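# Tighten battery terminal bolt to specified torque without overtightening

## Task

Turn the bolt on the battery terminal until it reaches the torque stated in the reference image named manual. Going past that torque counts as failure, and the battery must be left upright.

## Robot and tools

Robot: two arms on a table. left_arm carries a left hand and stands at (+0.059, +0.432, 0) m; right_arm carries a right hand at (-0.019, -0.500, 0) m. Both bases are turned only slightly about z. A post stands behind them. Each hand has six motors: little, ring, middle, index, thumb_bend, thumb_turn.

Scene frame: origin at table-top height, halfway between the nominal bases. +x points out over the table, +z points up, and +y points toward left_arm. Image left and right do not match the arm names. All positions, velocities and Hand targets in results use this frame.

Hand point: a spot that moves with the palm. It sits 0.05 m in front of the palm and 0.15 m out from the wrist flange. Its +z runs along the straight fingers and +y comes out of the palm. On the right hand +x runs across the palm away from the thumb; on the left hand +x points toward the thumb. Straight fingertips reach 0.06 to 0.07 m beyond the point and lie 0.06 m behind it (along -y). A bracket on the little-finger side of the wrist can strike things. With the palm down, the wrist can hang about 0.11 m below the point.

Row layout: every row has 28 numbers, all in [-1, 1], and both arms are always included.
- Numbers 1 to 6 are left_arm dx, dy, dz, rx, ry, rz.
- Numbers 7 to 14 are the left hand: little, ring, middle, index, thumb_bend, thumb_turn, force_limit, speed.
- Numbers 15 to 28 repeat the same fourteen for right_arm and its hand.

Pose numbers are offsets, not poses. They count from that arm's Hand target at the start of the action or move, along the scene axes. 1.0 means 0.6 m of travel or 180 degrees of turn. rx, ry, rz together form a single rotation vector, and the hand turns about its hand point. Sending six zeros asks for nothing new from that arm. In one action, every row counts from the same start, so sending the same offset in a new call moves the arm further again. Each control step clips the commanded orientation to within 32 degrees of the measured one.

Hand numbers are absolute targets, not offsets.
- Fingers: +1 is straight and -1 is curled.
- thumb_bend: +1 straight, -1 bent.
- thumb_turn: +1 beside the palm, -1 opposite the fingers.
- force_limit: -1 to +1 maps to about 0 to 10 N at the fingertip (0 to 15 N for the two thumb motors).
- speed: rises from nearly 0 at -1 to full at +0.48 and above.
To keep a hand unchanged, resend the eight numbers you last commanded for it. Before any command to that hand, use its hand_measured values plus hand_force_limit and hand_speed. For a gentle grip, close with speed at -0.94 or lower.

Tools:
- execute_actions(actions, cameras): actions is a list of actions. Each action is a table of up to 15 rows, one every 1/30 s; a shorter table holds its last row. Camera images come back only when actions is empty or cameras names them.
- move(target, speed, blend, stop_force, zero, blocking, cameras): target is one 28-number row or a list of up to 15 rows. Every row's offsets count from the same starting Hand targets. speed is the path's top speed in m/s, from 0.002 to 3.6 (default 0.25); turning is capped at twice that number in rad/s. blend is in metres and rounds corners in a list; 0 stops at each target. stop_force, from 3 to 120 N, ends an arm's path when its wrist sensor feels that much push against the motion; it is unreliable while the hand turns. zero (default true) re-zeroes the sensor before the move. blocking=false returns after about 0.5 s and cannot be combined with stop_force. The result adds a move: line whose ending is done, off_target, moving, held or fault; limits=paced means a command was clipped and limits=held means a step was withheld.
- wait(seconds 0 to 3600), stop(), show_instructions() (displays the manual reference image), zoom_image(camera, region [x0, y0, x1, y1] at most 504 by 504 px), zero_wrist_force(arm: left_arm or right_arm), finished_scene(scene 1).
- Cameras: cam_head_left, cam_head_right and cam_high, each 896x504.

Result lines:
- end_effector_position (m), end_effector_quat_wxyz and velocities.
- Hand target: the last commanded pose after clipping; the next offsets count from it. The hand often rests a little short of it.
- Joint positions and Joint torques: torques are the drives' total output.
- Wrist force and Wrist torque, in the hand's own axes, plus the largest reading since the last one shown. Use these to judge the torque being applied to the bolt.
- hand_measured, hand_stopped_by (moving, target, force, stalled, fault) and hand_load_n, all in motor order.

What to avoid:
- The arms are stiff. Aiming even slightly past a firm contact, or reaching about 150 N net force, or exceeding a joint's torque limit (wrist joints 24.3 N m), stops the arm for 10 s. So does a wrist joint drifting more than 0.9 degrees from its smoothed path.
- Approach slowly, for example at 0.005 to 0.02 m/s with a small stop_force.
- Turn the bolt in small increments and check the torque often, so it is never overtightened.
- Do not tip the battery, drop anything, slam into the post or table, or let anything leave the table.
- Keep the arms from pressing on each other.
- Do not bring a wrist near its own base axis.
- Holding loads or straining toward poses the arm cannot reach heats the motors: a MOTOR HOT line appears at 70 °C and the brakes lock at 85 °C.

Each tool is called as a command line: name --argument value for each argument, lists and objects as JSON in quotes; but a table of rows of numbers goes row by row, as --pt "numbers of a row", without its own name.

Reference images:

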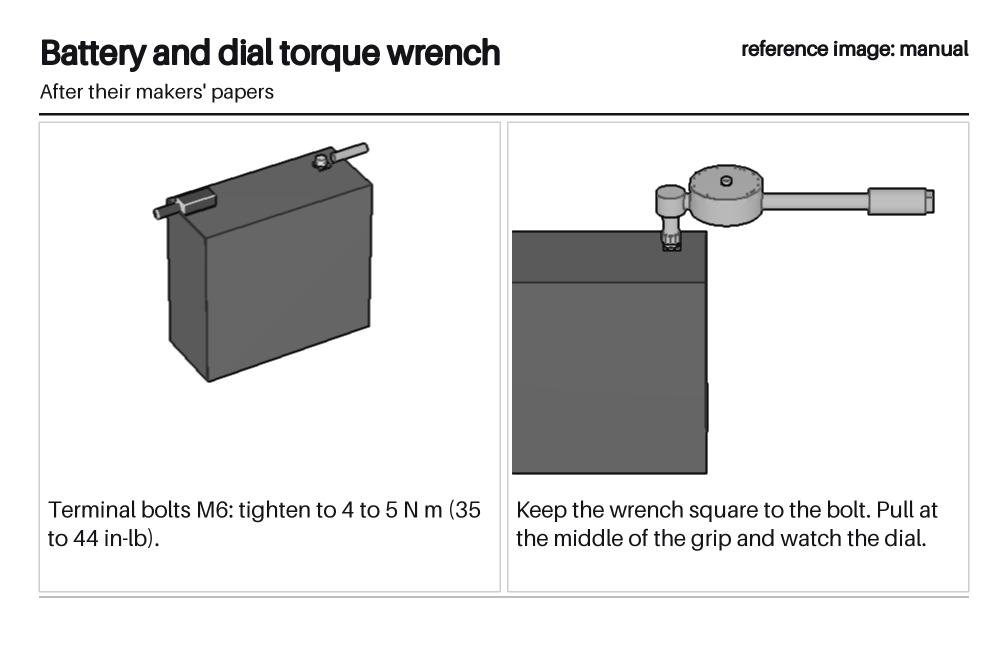

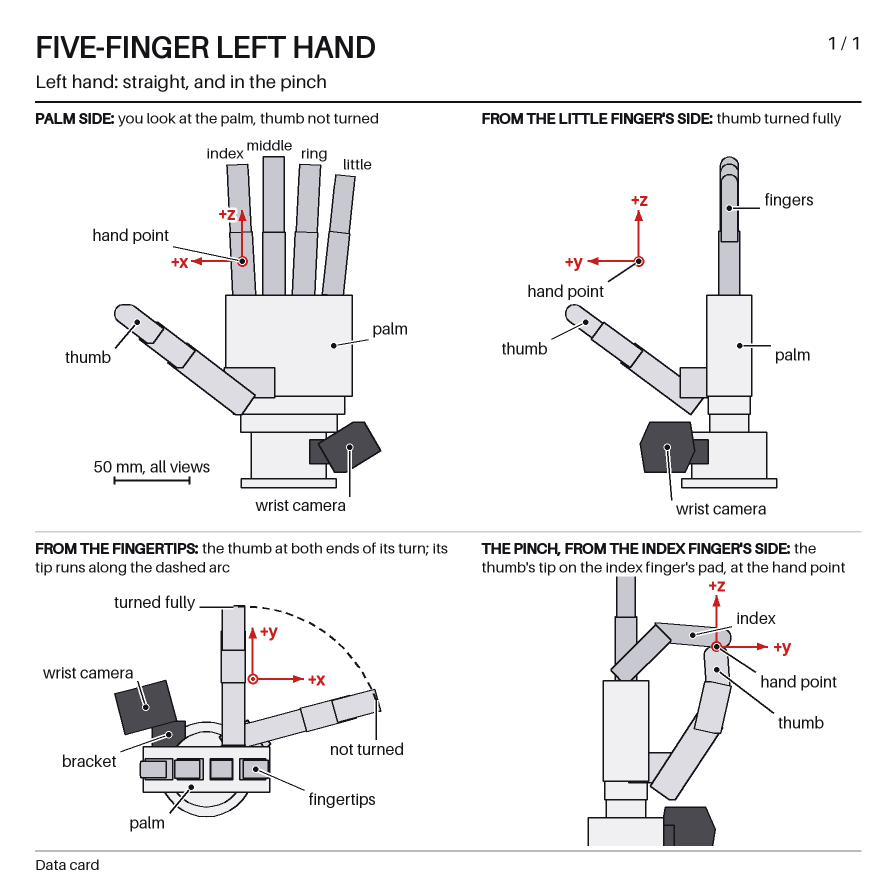

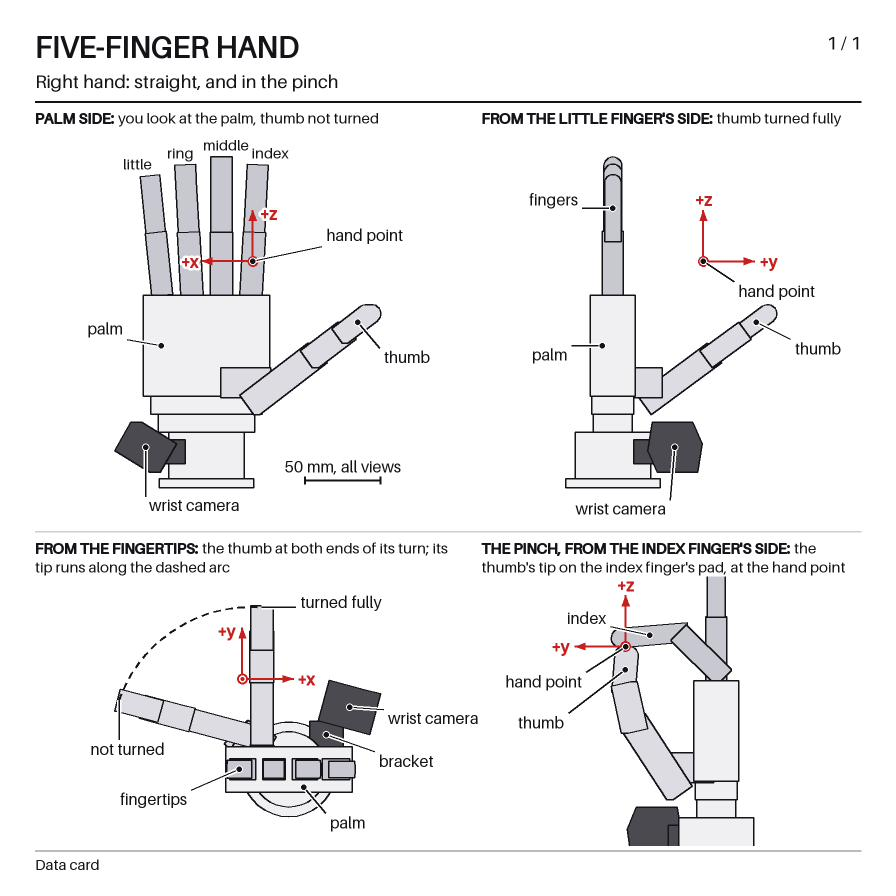

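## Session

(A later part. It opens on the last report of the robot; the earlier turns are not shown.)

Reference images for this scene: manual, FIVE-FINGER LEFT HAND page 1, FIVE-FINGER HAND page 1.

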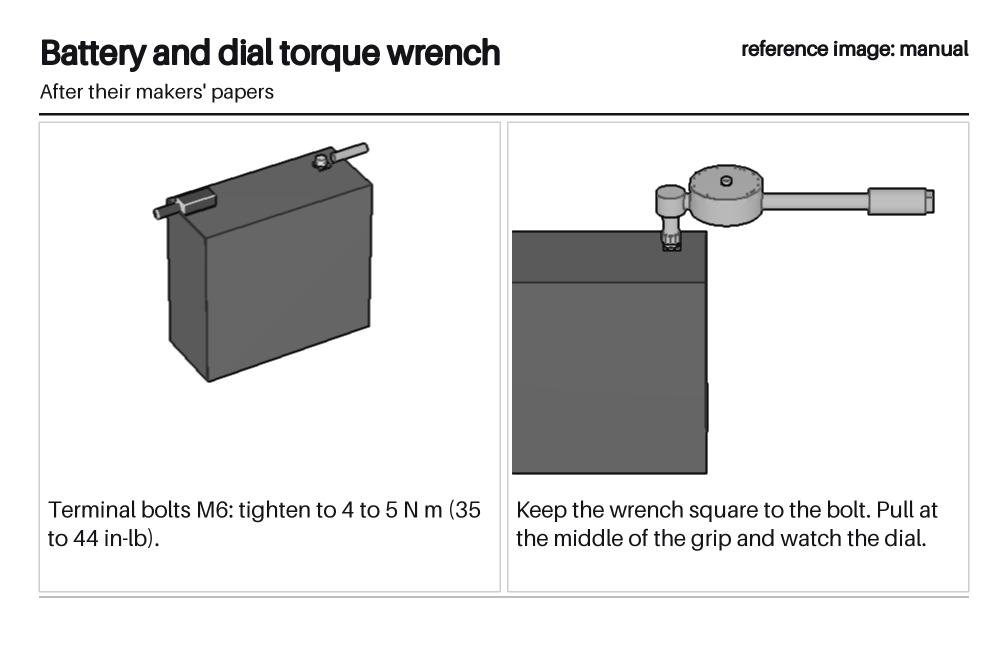

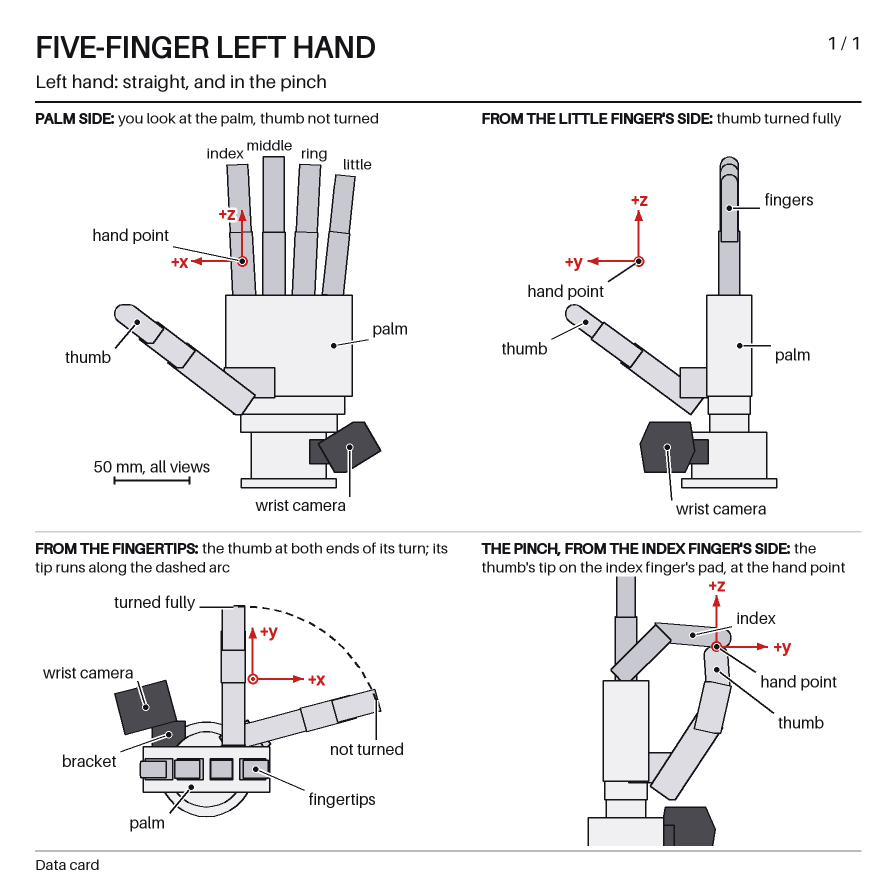

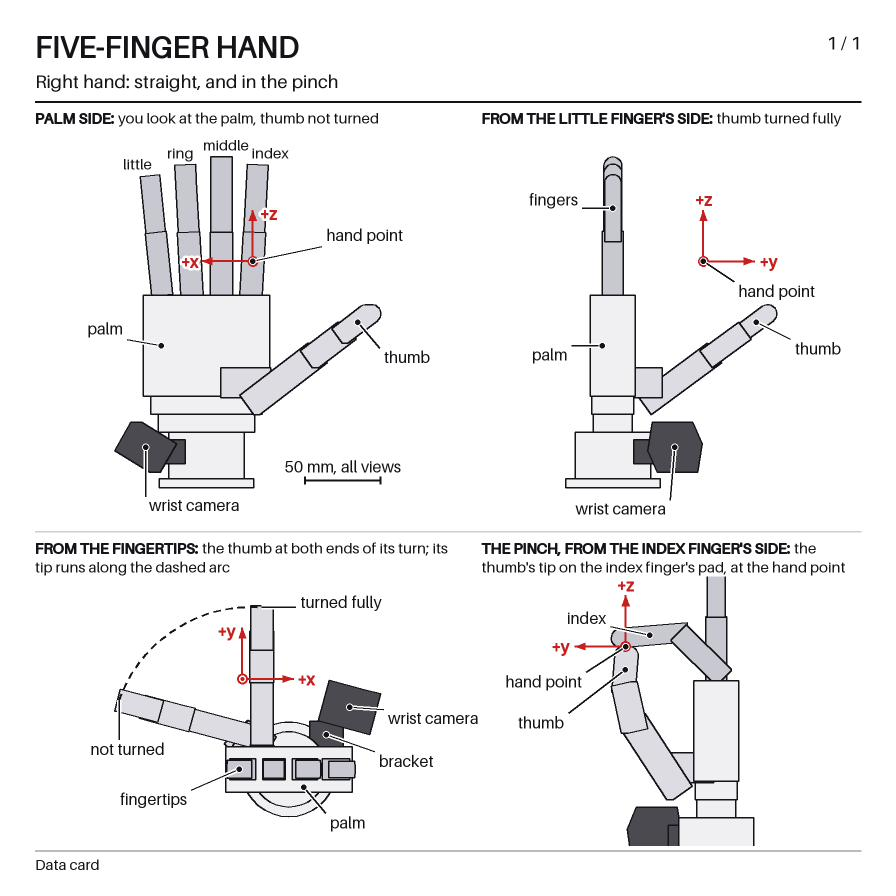

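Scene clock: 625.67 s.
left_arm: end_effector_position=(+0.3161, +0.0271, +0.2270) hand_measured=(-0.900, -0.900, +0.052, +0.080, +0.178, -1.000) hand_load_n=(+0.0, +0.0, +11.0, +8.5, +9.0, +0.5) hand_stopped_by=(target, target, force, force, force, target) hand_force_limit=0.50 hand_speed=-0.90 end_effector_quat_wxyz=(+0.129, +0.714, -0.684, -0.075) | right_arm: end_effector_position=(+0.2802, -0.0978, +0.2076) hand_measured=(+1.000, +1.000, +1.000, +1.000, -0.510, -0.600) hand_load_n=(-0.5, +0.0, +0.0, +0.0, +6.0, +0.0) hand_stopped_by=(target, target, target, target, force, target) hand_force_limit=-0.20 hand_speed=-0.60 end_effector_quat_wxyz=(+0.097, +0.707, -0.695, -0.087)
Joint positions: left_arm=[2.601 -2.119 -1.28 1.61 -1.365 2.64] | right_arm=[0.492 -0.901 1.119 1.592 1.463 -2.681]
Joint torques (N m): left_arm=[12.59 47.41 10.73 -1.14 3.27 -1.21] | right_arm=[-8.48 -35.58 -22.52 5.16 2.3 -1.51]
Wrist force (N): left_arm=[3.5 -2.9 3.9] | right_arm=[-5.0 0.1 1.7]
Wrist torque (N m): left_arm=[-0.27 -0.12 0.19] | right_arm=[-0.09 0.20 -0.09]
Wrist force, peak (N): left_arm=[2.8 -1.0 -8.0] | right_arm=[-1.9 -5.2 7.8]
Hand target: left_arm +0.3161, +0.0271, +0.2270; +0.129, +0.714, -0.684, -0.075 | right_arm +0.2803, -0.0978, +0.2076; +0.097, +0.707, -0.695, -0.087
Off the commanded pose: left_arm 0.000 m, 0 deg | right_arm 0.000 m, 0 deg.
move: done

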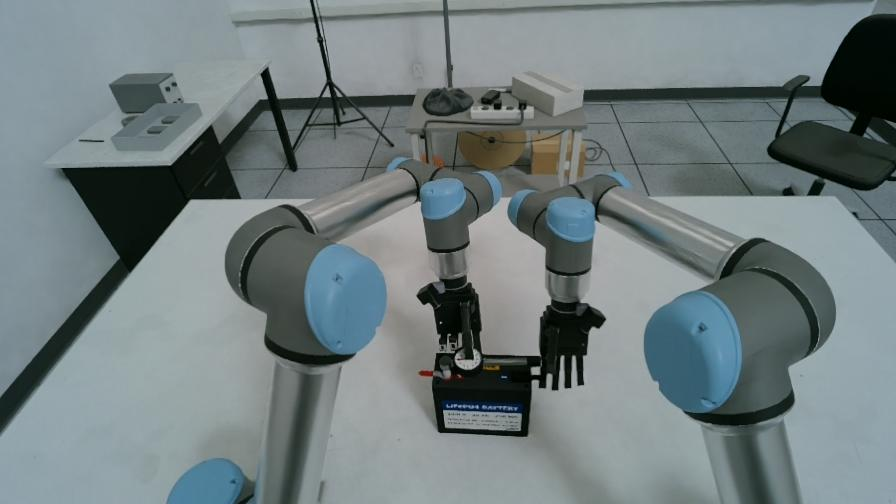

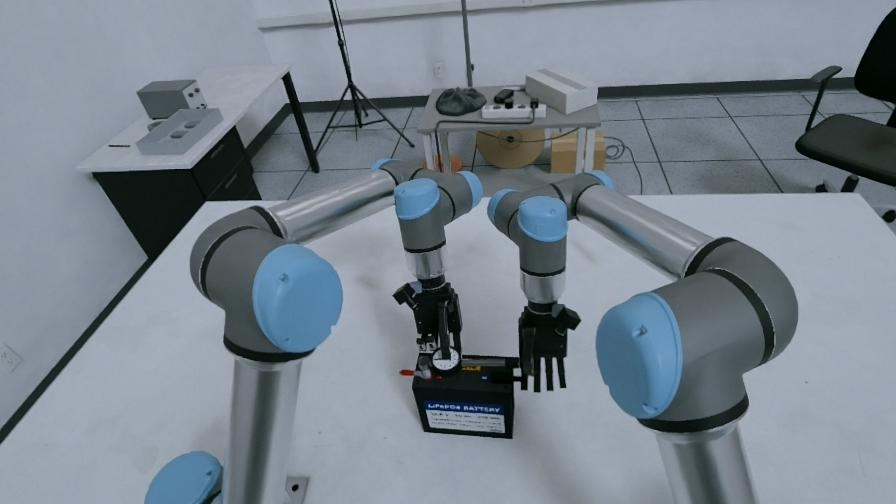

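zoom_image --camera "cam_head_left" --region '[438, 360, 458, 380]'

zoom_image --camera "cam_head_right" --region '[418, 360, 438, 380]'

Scaled by 25.200 from the camera's image (finer frame: 1280x720).

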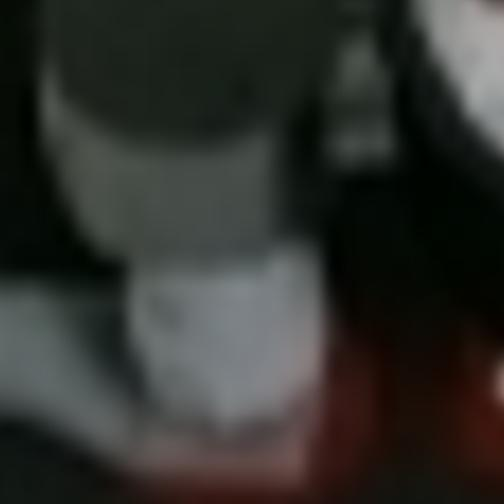

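Scaled by 25.200 from the camera's image (finer frame: 1280x720).

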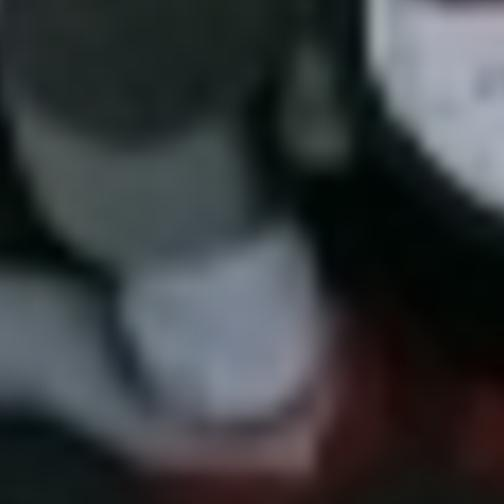

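move --pt "0 0 0.004 0 0 0 -0.9 -0.9 -0.5 -0.5 -0.1 -1 0.5 -0.9 0 0.0013 0.004 0 0 0 1 1 1 1 -0.7 -0.6 -0.2 -0.6" --pt "0.0162 0.0008 0.004 0 0 0.0556 -0.9 -0.9 -0.5 -0.5 -0.1 -1 0.5 -0.9 0.0520 -0.0074 0.004 0 0 0.0556 1 1 1 1 -0.7 -0.6 -0.2 -0.6" --pt "0.0318 0.0045 0.004 0 0 0.1111 -0.9 -0.9 -0.5 -0.5 -0.1 -1 0.5 -0.9 0.1047 -0.0070 0.004 0 0 0.1111 1 1 1 1 -0.7 -0.6 -0.2 -0.6" --speed 0.03 --cameras '["cam_head_left","cam_head_right"]'

zoom_image --camera "cam_head_left" --region '[425, 330, 565, 400]'

zoom_image --camera "cam_head_left" --region '[438, 355, 463, 380]'

zoom_image --camera "cam_head_right" --region '[418, 355, 443, 380]'

Scene clock: 634.00 s.
left_arm: end_effector_position=(+0.3351, +0.0298, +0.2294) hand_measured=(-0.900, -0.900, +0.052, +0.080, +0.178, -1.000) hand_load_n=(+0.0, +0.0, +11.5, +8.5, +9.0, +3.0) hand_stopped_by=(target, target, force, force, force, target) hand_force_limit=0.50 hand_speed=-0.90 end_effector_quat_wxyz=(+0.140, +0.822, -0.550, -0.051) | right_arm: end_effector_position=(+0.3431, -0.1020, +0.2100) hand_measured=(+1.000, +1.000, +1.000, +1.000, -0.510, -0.600) hand_load_n=(+0.0, +0.0, +0.0, -0.5, +7.0, +1.5) hand_stopped_by=(target, target, target, target, force, target) hand_force_limit=-0.20 hand_speed=-0.60 end_effector_quat_wxyz=(+0.111, +0.817, -0.562, -0.069)
Joint positions: left_arm=[2.674 -2.036 -1.386 1.696 -1.313 2.362] | right_arm=[0.5 -0.679 0.725 1.786 1.549 -3.013]
Joint torques (N m): left_arm=[12.22 44.78 9.02 -1.99 2.48 -0.79] | right_arm=[4.97 -42.71 -24.21 5.2 4.17 -1.39]
Wrist force (N): left_arm=[9.4 -3.3 4.7] | right_arm=[-10.8 0.2 1.8]
Wrist torque (N m): left_arm=[-0.30 -0.11 0.17] | right_arm=[-0.03 0.35 -0.27]
Wrist force, peak (N): left_arm=[9.5 -3.0 4.7] | right_arm=[-10.8 0.2 1.8]
Hand target: left_arm +0.3352, +0.0298, +0.2294; +0.140, +0.822, -0.550, -0.051 | right_arm +0.3431, -0.1020, +0.2100; +0.111, +0.817, -0.561, -0.069
Off the commanded pose: left_arm 0.000 m, 0 deg | right_arm 0.000 m, 0 deg.
move: done

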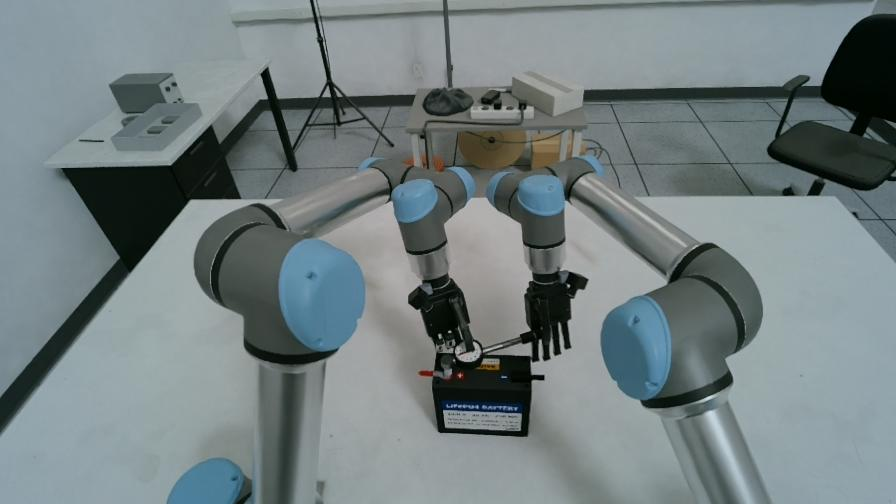

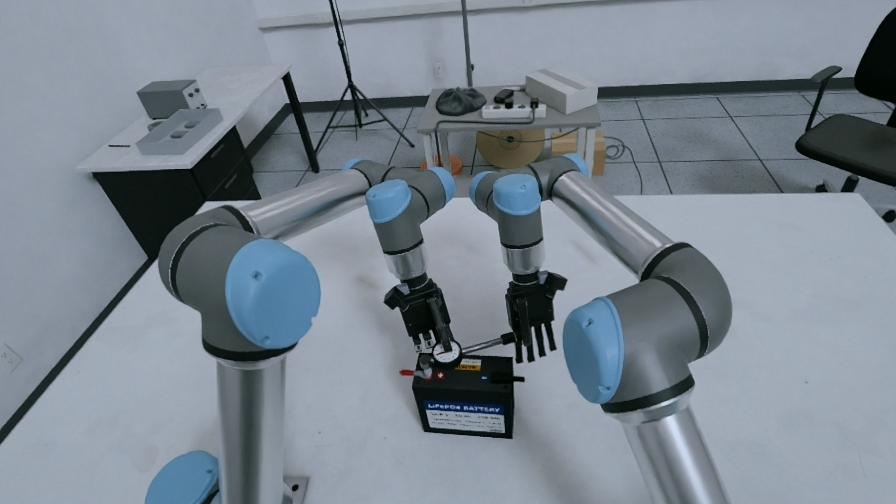

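Scaled by 3.600 from the camera's image (finer frame: 1280x720).

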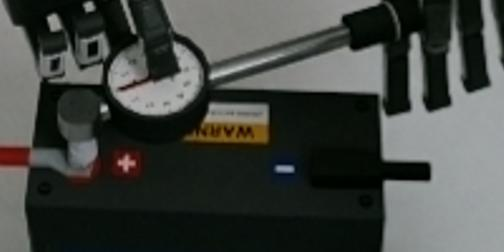

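Scaled by 20.160 from the camera's image (finer frame: 1280x720).

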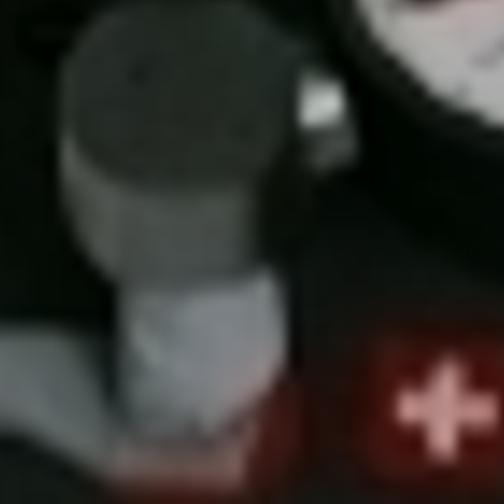

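Scaled by 20.160 from the camera's image (finer frame: 1280x720).

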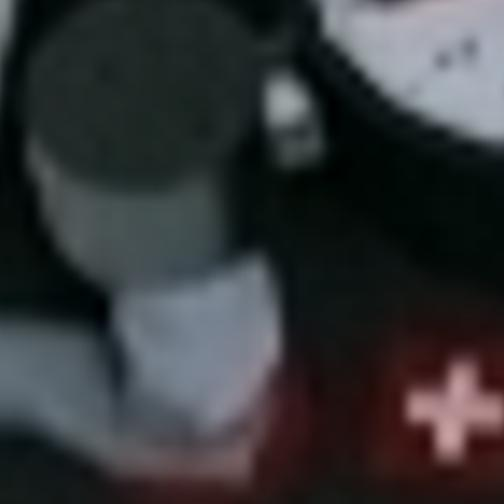

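execute_actions --actions '[]'

Scene clock: 635.47 s.
left_arm: end_effector_position=(+0.3352, +0.0298, +0.2294) hand_measured=(-0.900, -0.900, +0.052, +0.080, +0.178, -1.000) hand_load_n=(+0.0, +0.0, +11.5, +8.5, +9.0, +3.5) hand_stopped_by=(target, target, force, force, force, target) hand_force_limit=0.50 hand_speed=-0.90 end_effector_quat_wxyz=(+0.140, +0.822, -0.550, -0.051) | right_arm: end_effector_position=(+0.3431, -0.1020, +0.2100) hand_measured=(+1.000, +1.000, +1.000, +1.000, -0.510, -0.600) hand_load_n=(+0.0, +0.0, +0.0, +0.0, +7.0, +1.5) hand_stopped_by=(target, target, target, target, force, target) hand_force_limit=-0.20 hand_speed=-0.60 end_effector_quat_wxyz=(+0.111, +0.817, -0.561, -0.069)
Joint positions: left_arm=[2.674 -2.036 -1.386 1.696 -1.313 2.362] | right_arm=[0.5 -0.678 0.725 1.786 1.549 -3.013]
Joint velocities: within noise
Joint torques (N m): left_arm=[12.56 44.49 8.59 -1.87 2.45 -0.87] | right_arm=[4.76 -42.19 -24.61 5.26 3.9 -1.78]
Wrist force (N): left_arm=[9.7 -3.2 4.8] | right_arm=[-10.8 0.3 1.7]
Wrist torque (N m): left_arm=[-0.29 -0.15 0.17] | right_arm=[-0.02 0.35 -0.27]
Wrist force, peak (N): left_arm=[9.7 -3.2 4.8] | right_arm=[-11.0 0.3 1.4]
Hand target: left_arm +0.3352, +0.0298, +0.2294; +0.140, +0.822, -0.550, -0.051 | right_arm +0.3431, -0.1020, +0.2100; +0.111, +0.817, -0.561, -0.069
Off the commanded pose: left_arm 0.000 m, 0 deg | right_arm 0.000 m, 0 deg.

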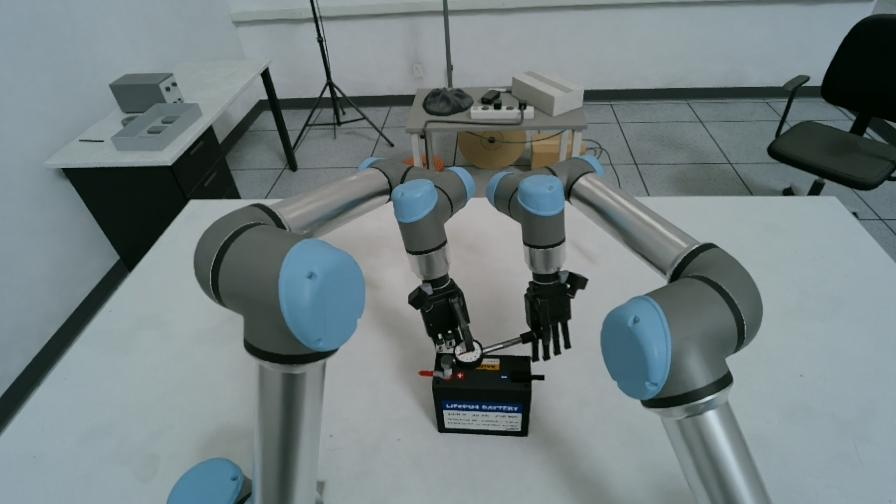

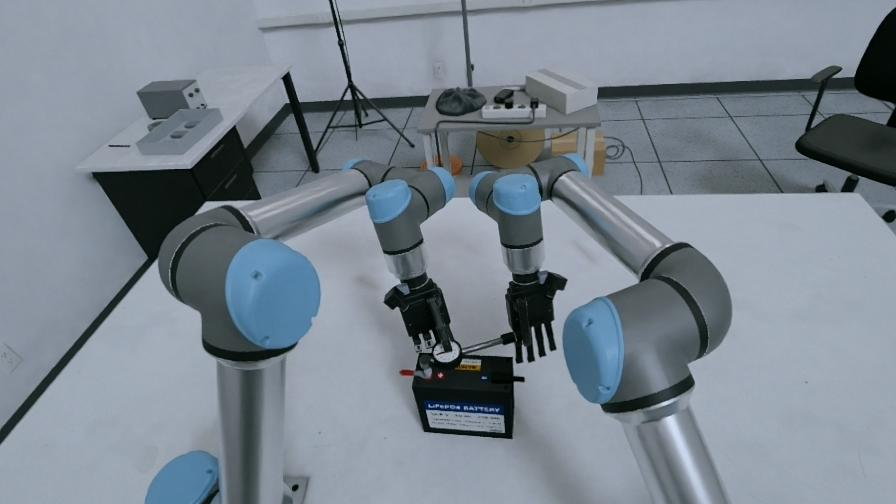

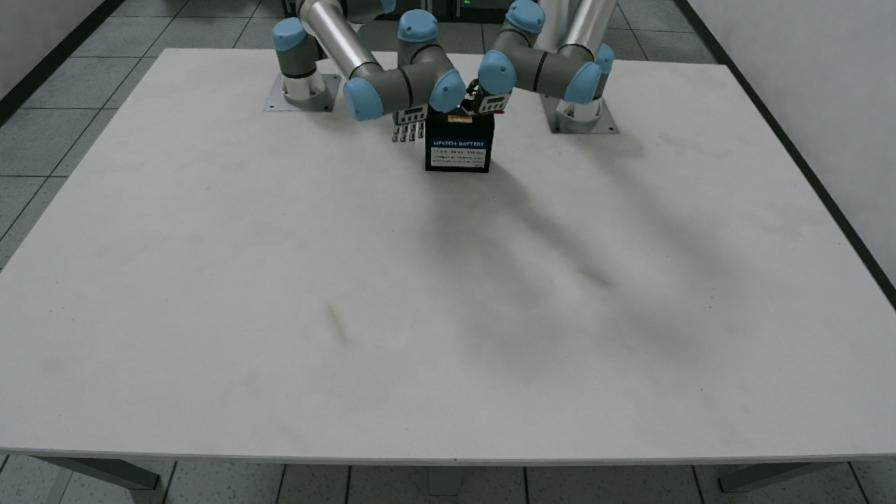

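move --target '[0,0,0,0,0,0,-0.9,-0.9,-0.5,-0.5,-0.1,-1,0.5,-0.9,-0.00085,0.00235,0,0,0,0,1,1,1,1,-0.7,-0.6,-0.2,-0.6]' --speed 0.01 --cameras '["cam_head_left","cam_head_right"]'

zoom_image --camera "cam_head_left" --region '[438, 355, 463, 380]'

Scene clock: 636.37 s.
left_arm: end_effector_position=(+0.3351, +0.0298, +0.2294) hand_measured=(-0.900, -0.900, +0.052, +0.080, +0.178, -1.000) hand_load_n=(+0.0, +0.0, +11.0, +8.0, +9.0, +2.0) hand_stopped_by=(target, target, force, force, force, target) hand_force_limit=0.50 hand_speed=-0.90 end_effector_quat_wxyz=(+0.140, +0.822, -0.550, -0.051) | right_arm: end_effector_position=(+0.3426, -0.1007, +0.2100) hand_measured=(+1.000, +1.000, +1.000, +1.000, -0.510, -0.600) hand_load_n=(+0.0, +0.0, +0.0, +0.0, +6.0, +0.0) hand_stopped_by=(target, target, target, target, force, target) hand_force_limit=-0.20 hand_speed=-0.60 end_effector_quat_wxyz=(+0.111, +0.817, -0.561, -0.069)
Joint positions: left_arm=[2.674 -2.036 -1.386 1.696 -1.313 2.361] | right_arm=[0.502 -0.677 0.721 1.787 1.548 -3.011]
Joint torques (N m): left_arm=[11.07 43.73 14.47 -1.72 2.63 -0.87] | right_arm=[10.81 -43.45 -23.77 4.83 -2.1 1.38]
Wrist force (N): left_arm=[-2.9 -3.4 4.3] | right_arm=[1.7 0.0 1.3]
Wrist torque (N m): left_arm=[-0.26 -0.09 0.08] | right_arm=[-0.04 -0.14 0.10]
Wrist force, peak (N): left_arm=[9.5 -3.4 4.7] | right_arm=[-10.9 0.3 1.4]
Hand target: left_arm +0.3352, +0.0298, +0.2294; +0.140, +0.822, -0.550, -0.051 | right_arm +0.3426, -0.1006, +0.2100; +0.111, +0.817, -0.561, -0.069
Off the commanded pose: left_arm 0.000 m, 0 deg | right_arm 0.000 m, 0 deg.
move: done

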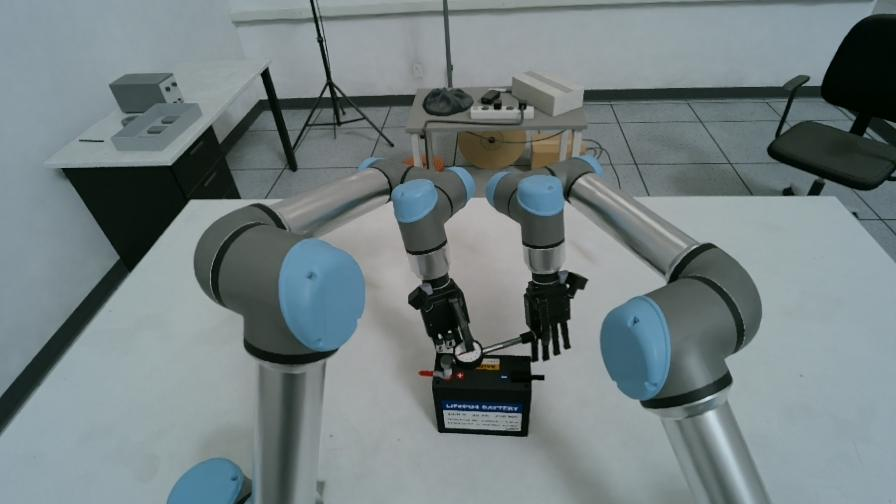

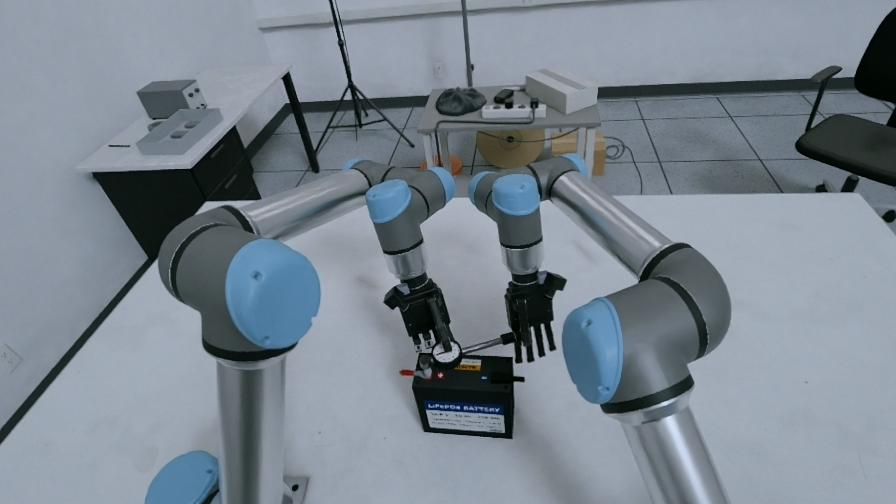

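Scaled by 20.160 from the camera's image (finer frame: 1280x720).

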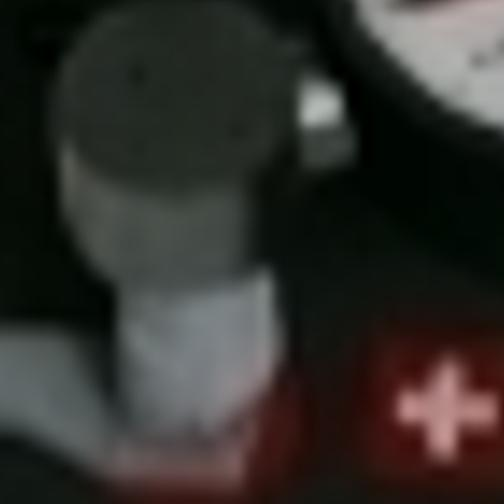

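zoom_image --camera "cam_head_right" --region '[418, 355, 443, 380]'

zoom_image --camera "cam_head_left" --region '[438, 365, 456, 383]'

zoom_image --camera "cam_head_right" --region '[418, 365, 436, 383]'

Scaled by 20.160 from the camera's image (finer frame: 1280x720).

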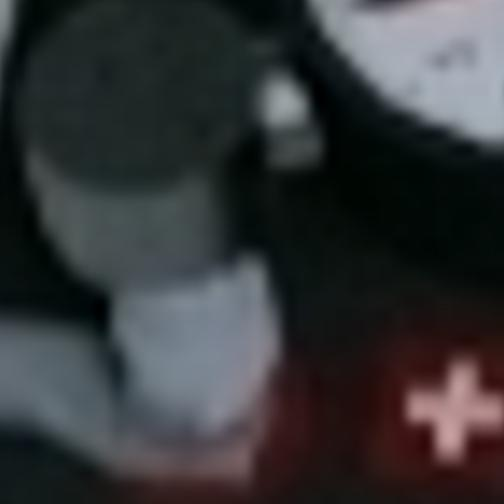

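Scaled by 28.000 from the camera's image (finer frame: 1280x720).

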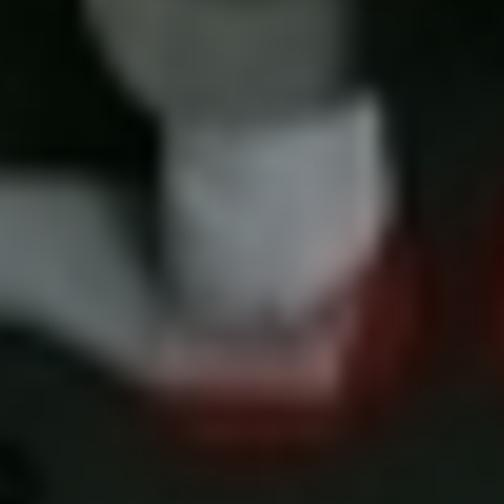

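Scaled by 28.000 from the camera's image (finer frame: 1280x720).

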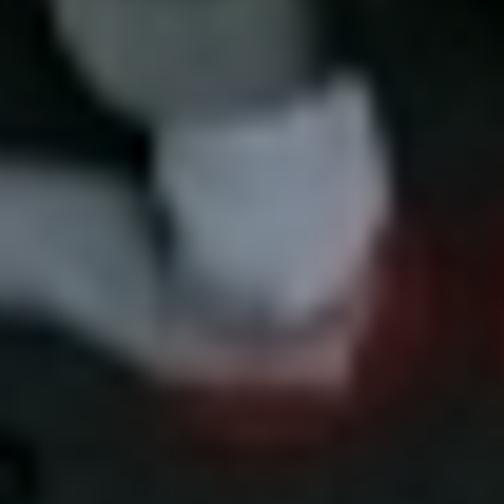

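move --target '[0,0,0.01667,0,0,0,-0.9,-0.9,-0.5,-0.5,-0.1,-1,0.5,-0.9,0,0,0.01667,0,0,0,1,1,1,1,-0.7,-0.6,-0.2,-0.6]' --speed 0.03 --cameras '["cam_head_left","cam_head_right"]'

zoom_image --camera "cam_head_left" --region '[438, 355, 463, 380]'

zoom_image --camera "cam_head_right" --region '[418, 355, 443, 380]'

zoom_image --camera "cam_head_left" --region '[430, 330, 570, 400]'

Scene clock: 639.07 s.
left_arm: end_effector_position=(+0.3352, +0.0298, +0.2393) hand_measured=(-0.900, -0.900, +0.052, +0.080, +0.178, -1.000) hand_load_n=(+0.0, +0.0, +11.0, +8.5, +8.5, +2.5) hand_stopped_by=(target, target, force, force, force, target) hand_force_limit=0.50 hand_speed=-0.90 end_effector_quat_wxyz=(+0.140, +0.822, -0.550, -0.051) | right_arm: end_effector_position=(+0.3426, -0.1006, +0.2199) hand_measured=(+1.000, +1.000, +1.000, +1.000, -0.510, -0.600) hand_load_n=(+0.0, +0.0, +0.0, +0.0, +6.5, +0.0) hand_stopped_by=(target, target, target, target, force, target) hand_force_limit=-0.20 hand_speed=-0.60 end_effector_quat_wxyz=(+0.111, +0.817, -0.561, -0.069)
Joint positions: left_arm=[2.674 -2.03 -1.369 1.673 -1.313 2.361] | right_arm=[0.502 -0.678 0.698 1.811 1.548 -3.011]
Joint torques (N m): left_arm=[2 44.64 28.14 -5.53 3.48 -0.55] | right_arm=[6.86 -62.47 -24.39 4.82 -1.19 1.31]
Wrist force (N): left_arm=[-1.4 -3.4 3.9] | right_arm=[0.5 0.3 1.2]
Wrist torque (N m): left_arm=[-0.25 -0.17 0.10] | right_arm=[-0.01 -0.07 0.05]
Wrist force, peak (N): left_arm=[-3.0 -3.5 4.5] | right_arm=[1.9 0.0 1.5]
Hand target: left_arm +0.3352, +0.0298, +0.2394; +0.140, +0.822, -0.550, -0.051 | right_arm +0.3426, -0.1006, +0.2200; +0.111, +0.817, -0.561, -0.069
Off the commanded pose: left_arm 0.000 m, 0 deg | right_arm 0.000 m, 0 deg.
move: done

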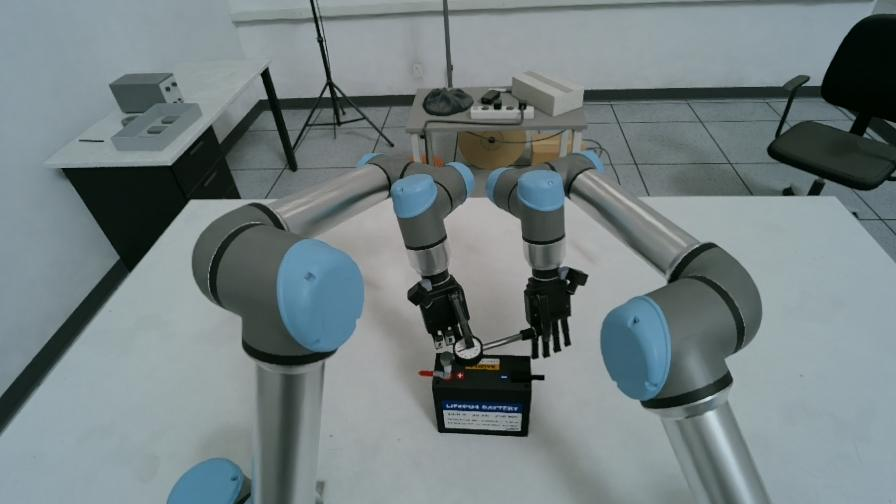

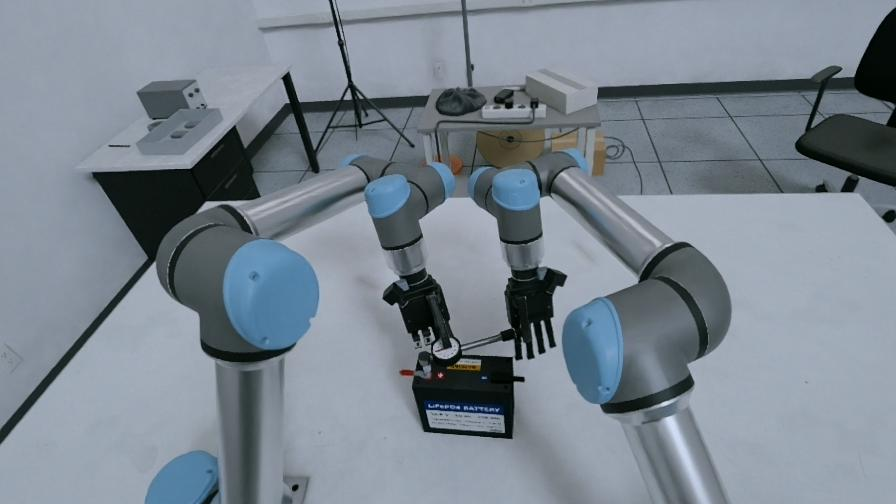

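Scaled by 20.160 from the camera's image (finer frame: 1280x720).

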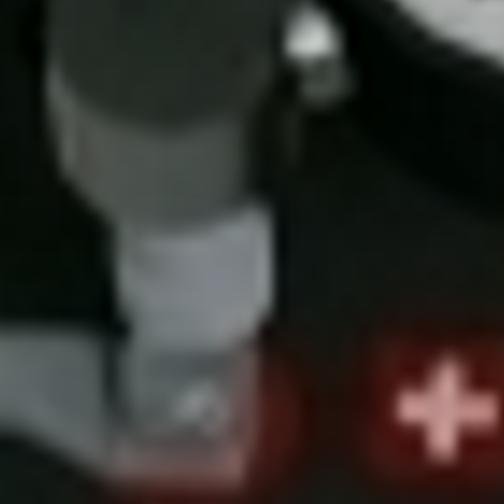

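Scaled by 20.160 from the camera's image (finer frame: 1280x720).

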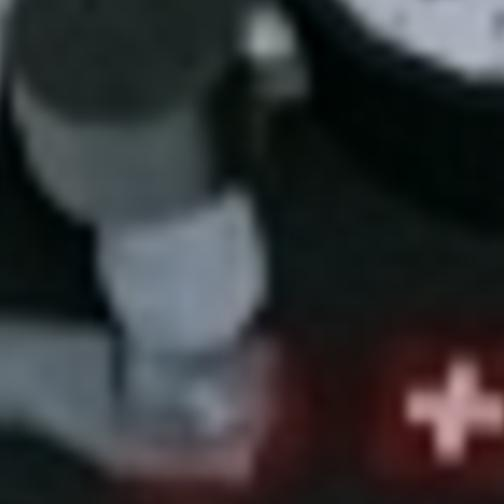

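Scaled by 3.600 from the camera's image (finer frame: 1280x720).

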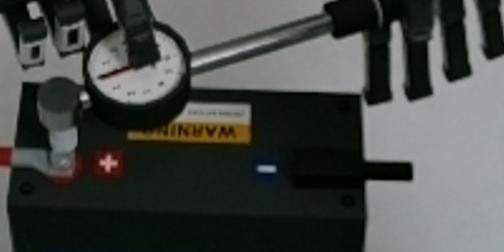

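zoom_image --camera "cam_head_left" --region '[438, 365, 456, 383]'

zoom_image --camera "cam_head_right" --region '[418, 365, 436, 383]'

Scaled by 28.000 from the camera's image (finer frame: 1280x720).

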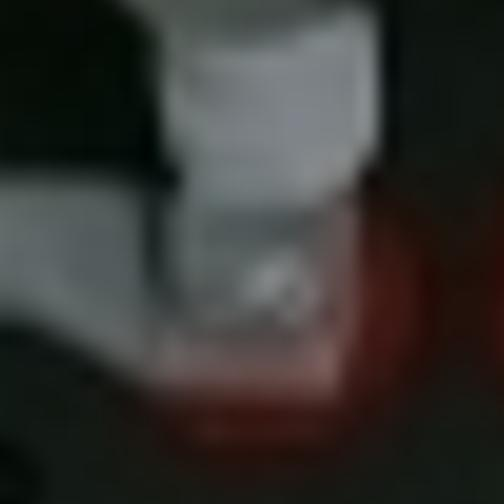

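Scaled by 28.000 from the camera's image (finer frame: 1280x720).

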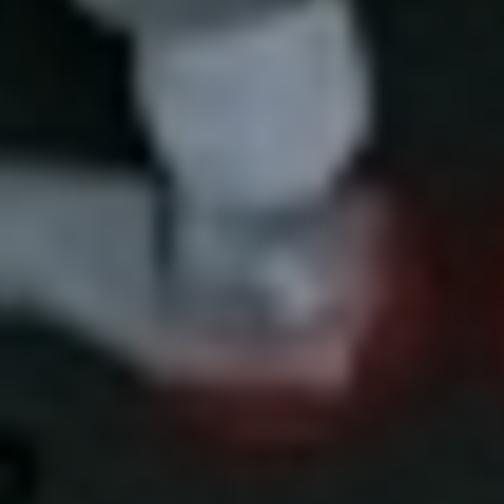

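move --target '[0,0,0.025,0,0,0,-0.9,-0.9,-0.5,-0.5,-0.1,-1,0.5,-0.9,0,0,0.025,0,0,0,1,1,1,1,-0.7,-0.6,-0.2,-0.6]' --speed 0.04 --cameras '["cam_head_left","cam_head_right"]'

zoom_image --camera "cam_head_left" --region '[438, 365, 456, 383]'

zoom_image --camera "cam_head_right" --region '[418, 365, 436, 383]'

zoom_image --camera "cam_head_left" --region '[438, 345, 474, 381]'

Scene clock: 640.87 s.
left_arm: end_effector_position=(+0.3352, +0.0298, +0.2543) hand_measured=(-0.900, -0.900, +0.052, +0.080, +0.178, -1.000) hand_load_n=(+0.0, +0.0, +11.5, +8.0, +9.0, +2.0) hand_stopped_by=(target, target, force, force, force, target) hand_force_limit=0.50 hand_speed=-0.90 end_effector_quat_wxyz=(+0.140, +0.822, -0.550, -0.051) | right_arm: end_effector_position=(+0.3426, -0.1006, +0.2349) hand_measured=(+1.000, +1.000, +1.000, +1.000, -0.510, -0.600) hand_load_n=(+0.0, +0.0, +0.0, +0.0, +6.0, +0.0) hand_stopped_by=(target, target, target, target, force, target) hand_force_limit=-0.20 hand_speed=-0.60 end_effector_quat_wxyz=(+0.111, +0.817, -0.561, -0.069)
Joint positions: left_arm=[2.674 -2.021 -1.343 1.638 -1.313 2.361] | right_arm=[0.502 -0.678 0.66 1.85 1.548 -3.011]
Joint torques (N m): left_arm=[-1.66 44.24 29.34 -5.82 3.65 0.51] | right_arm=[-0.68 -42.21 -24.82 4.53 -0.81 1.27]
Wrist force (N): left_arm=[-1.5 -3.4 3.9] | right_arm=[0.7 0.1 1.3]
Wrist torque (N m): left_arm=[-0.26 -0.15 0.10] | right_arm=[-0.05 -0.10 0.05]
Wrist force, peak (N): left_arm=[-1.5 -3.6 4.6] | right_arm=[0.7 0.1 1.5]
Hand target: left_arm +0.3352, +0.0298, +0.2544; +0.140, +0.822, -0.550, -0.051 | right_arm +0.3426, -0.1006, +0.2350; +0.111, +0.817, -0.561, -0.069
Off the commanded pose: left_arm 0.000 m, 0 deg | right_arm 0.000 m, 0 deg.
move: done

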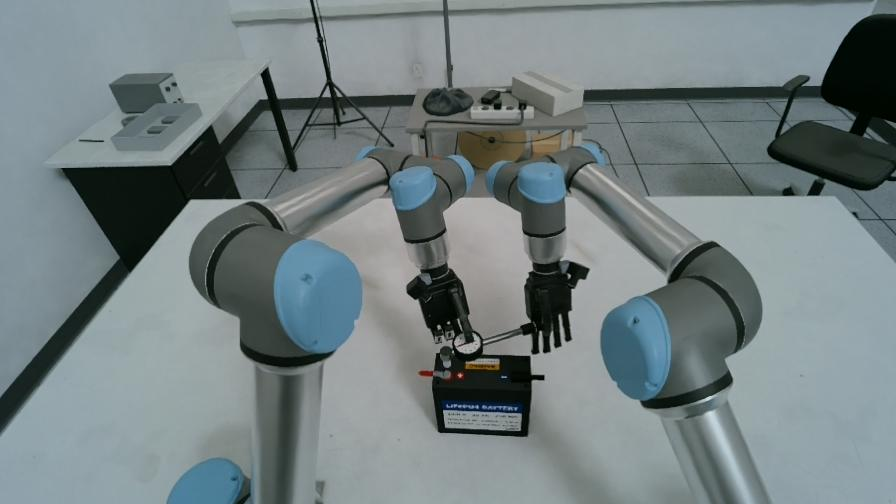

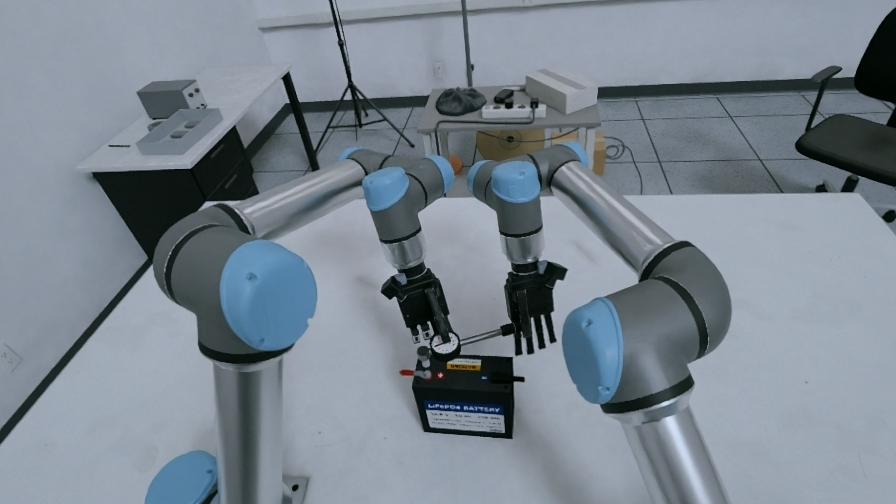

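Scaled by 28.000 from the camera's image (finer frame: 1280x720).

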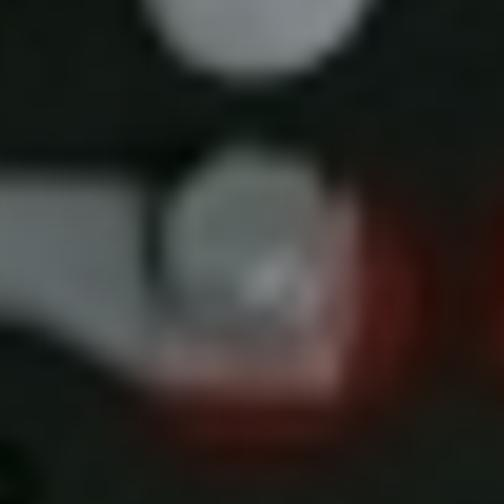

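Scaled by 28.000 from the camera's image (finer frame: 1280x720).

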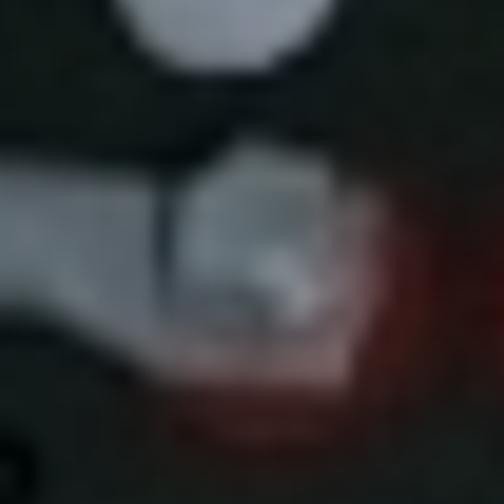

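Scaled by 14.000 from the camera's image (finer frame: 1280x720).

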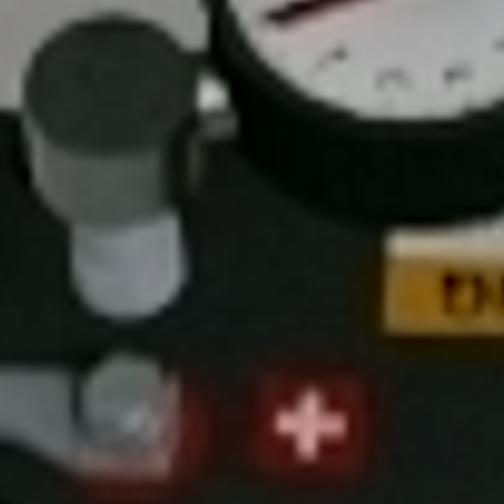

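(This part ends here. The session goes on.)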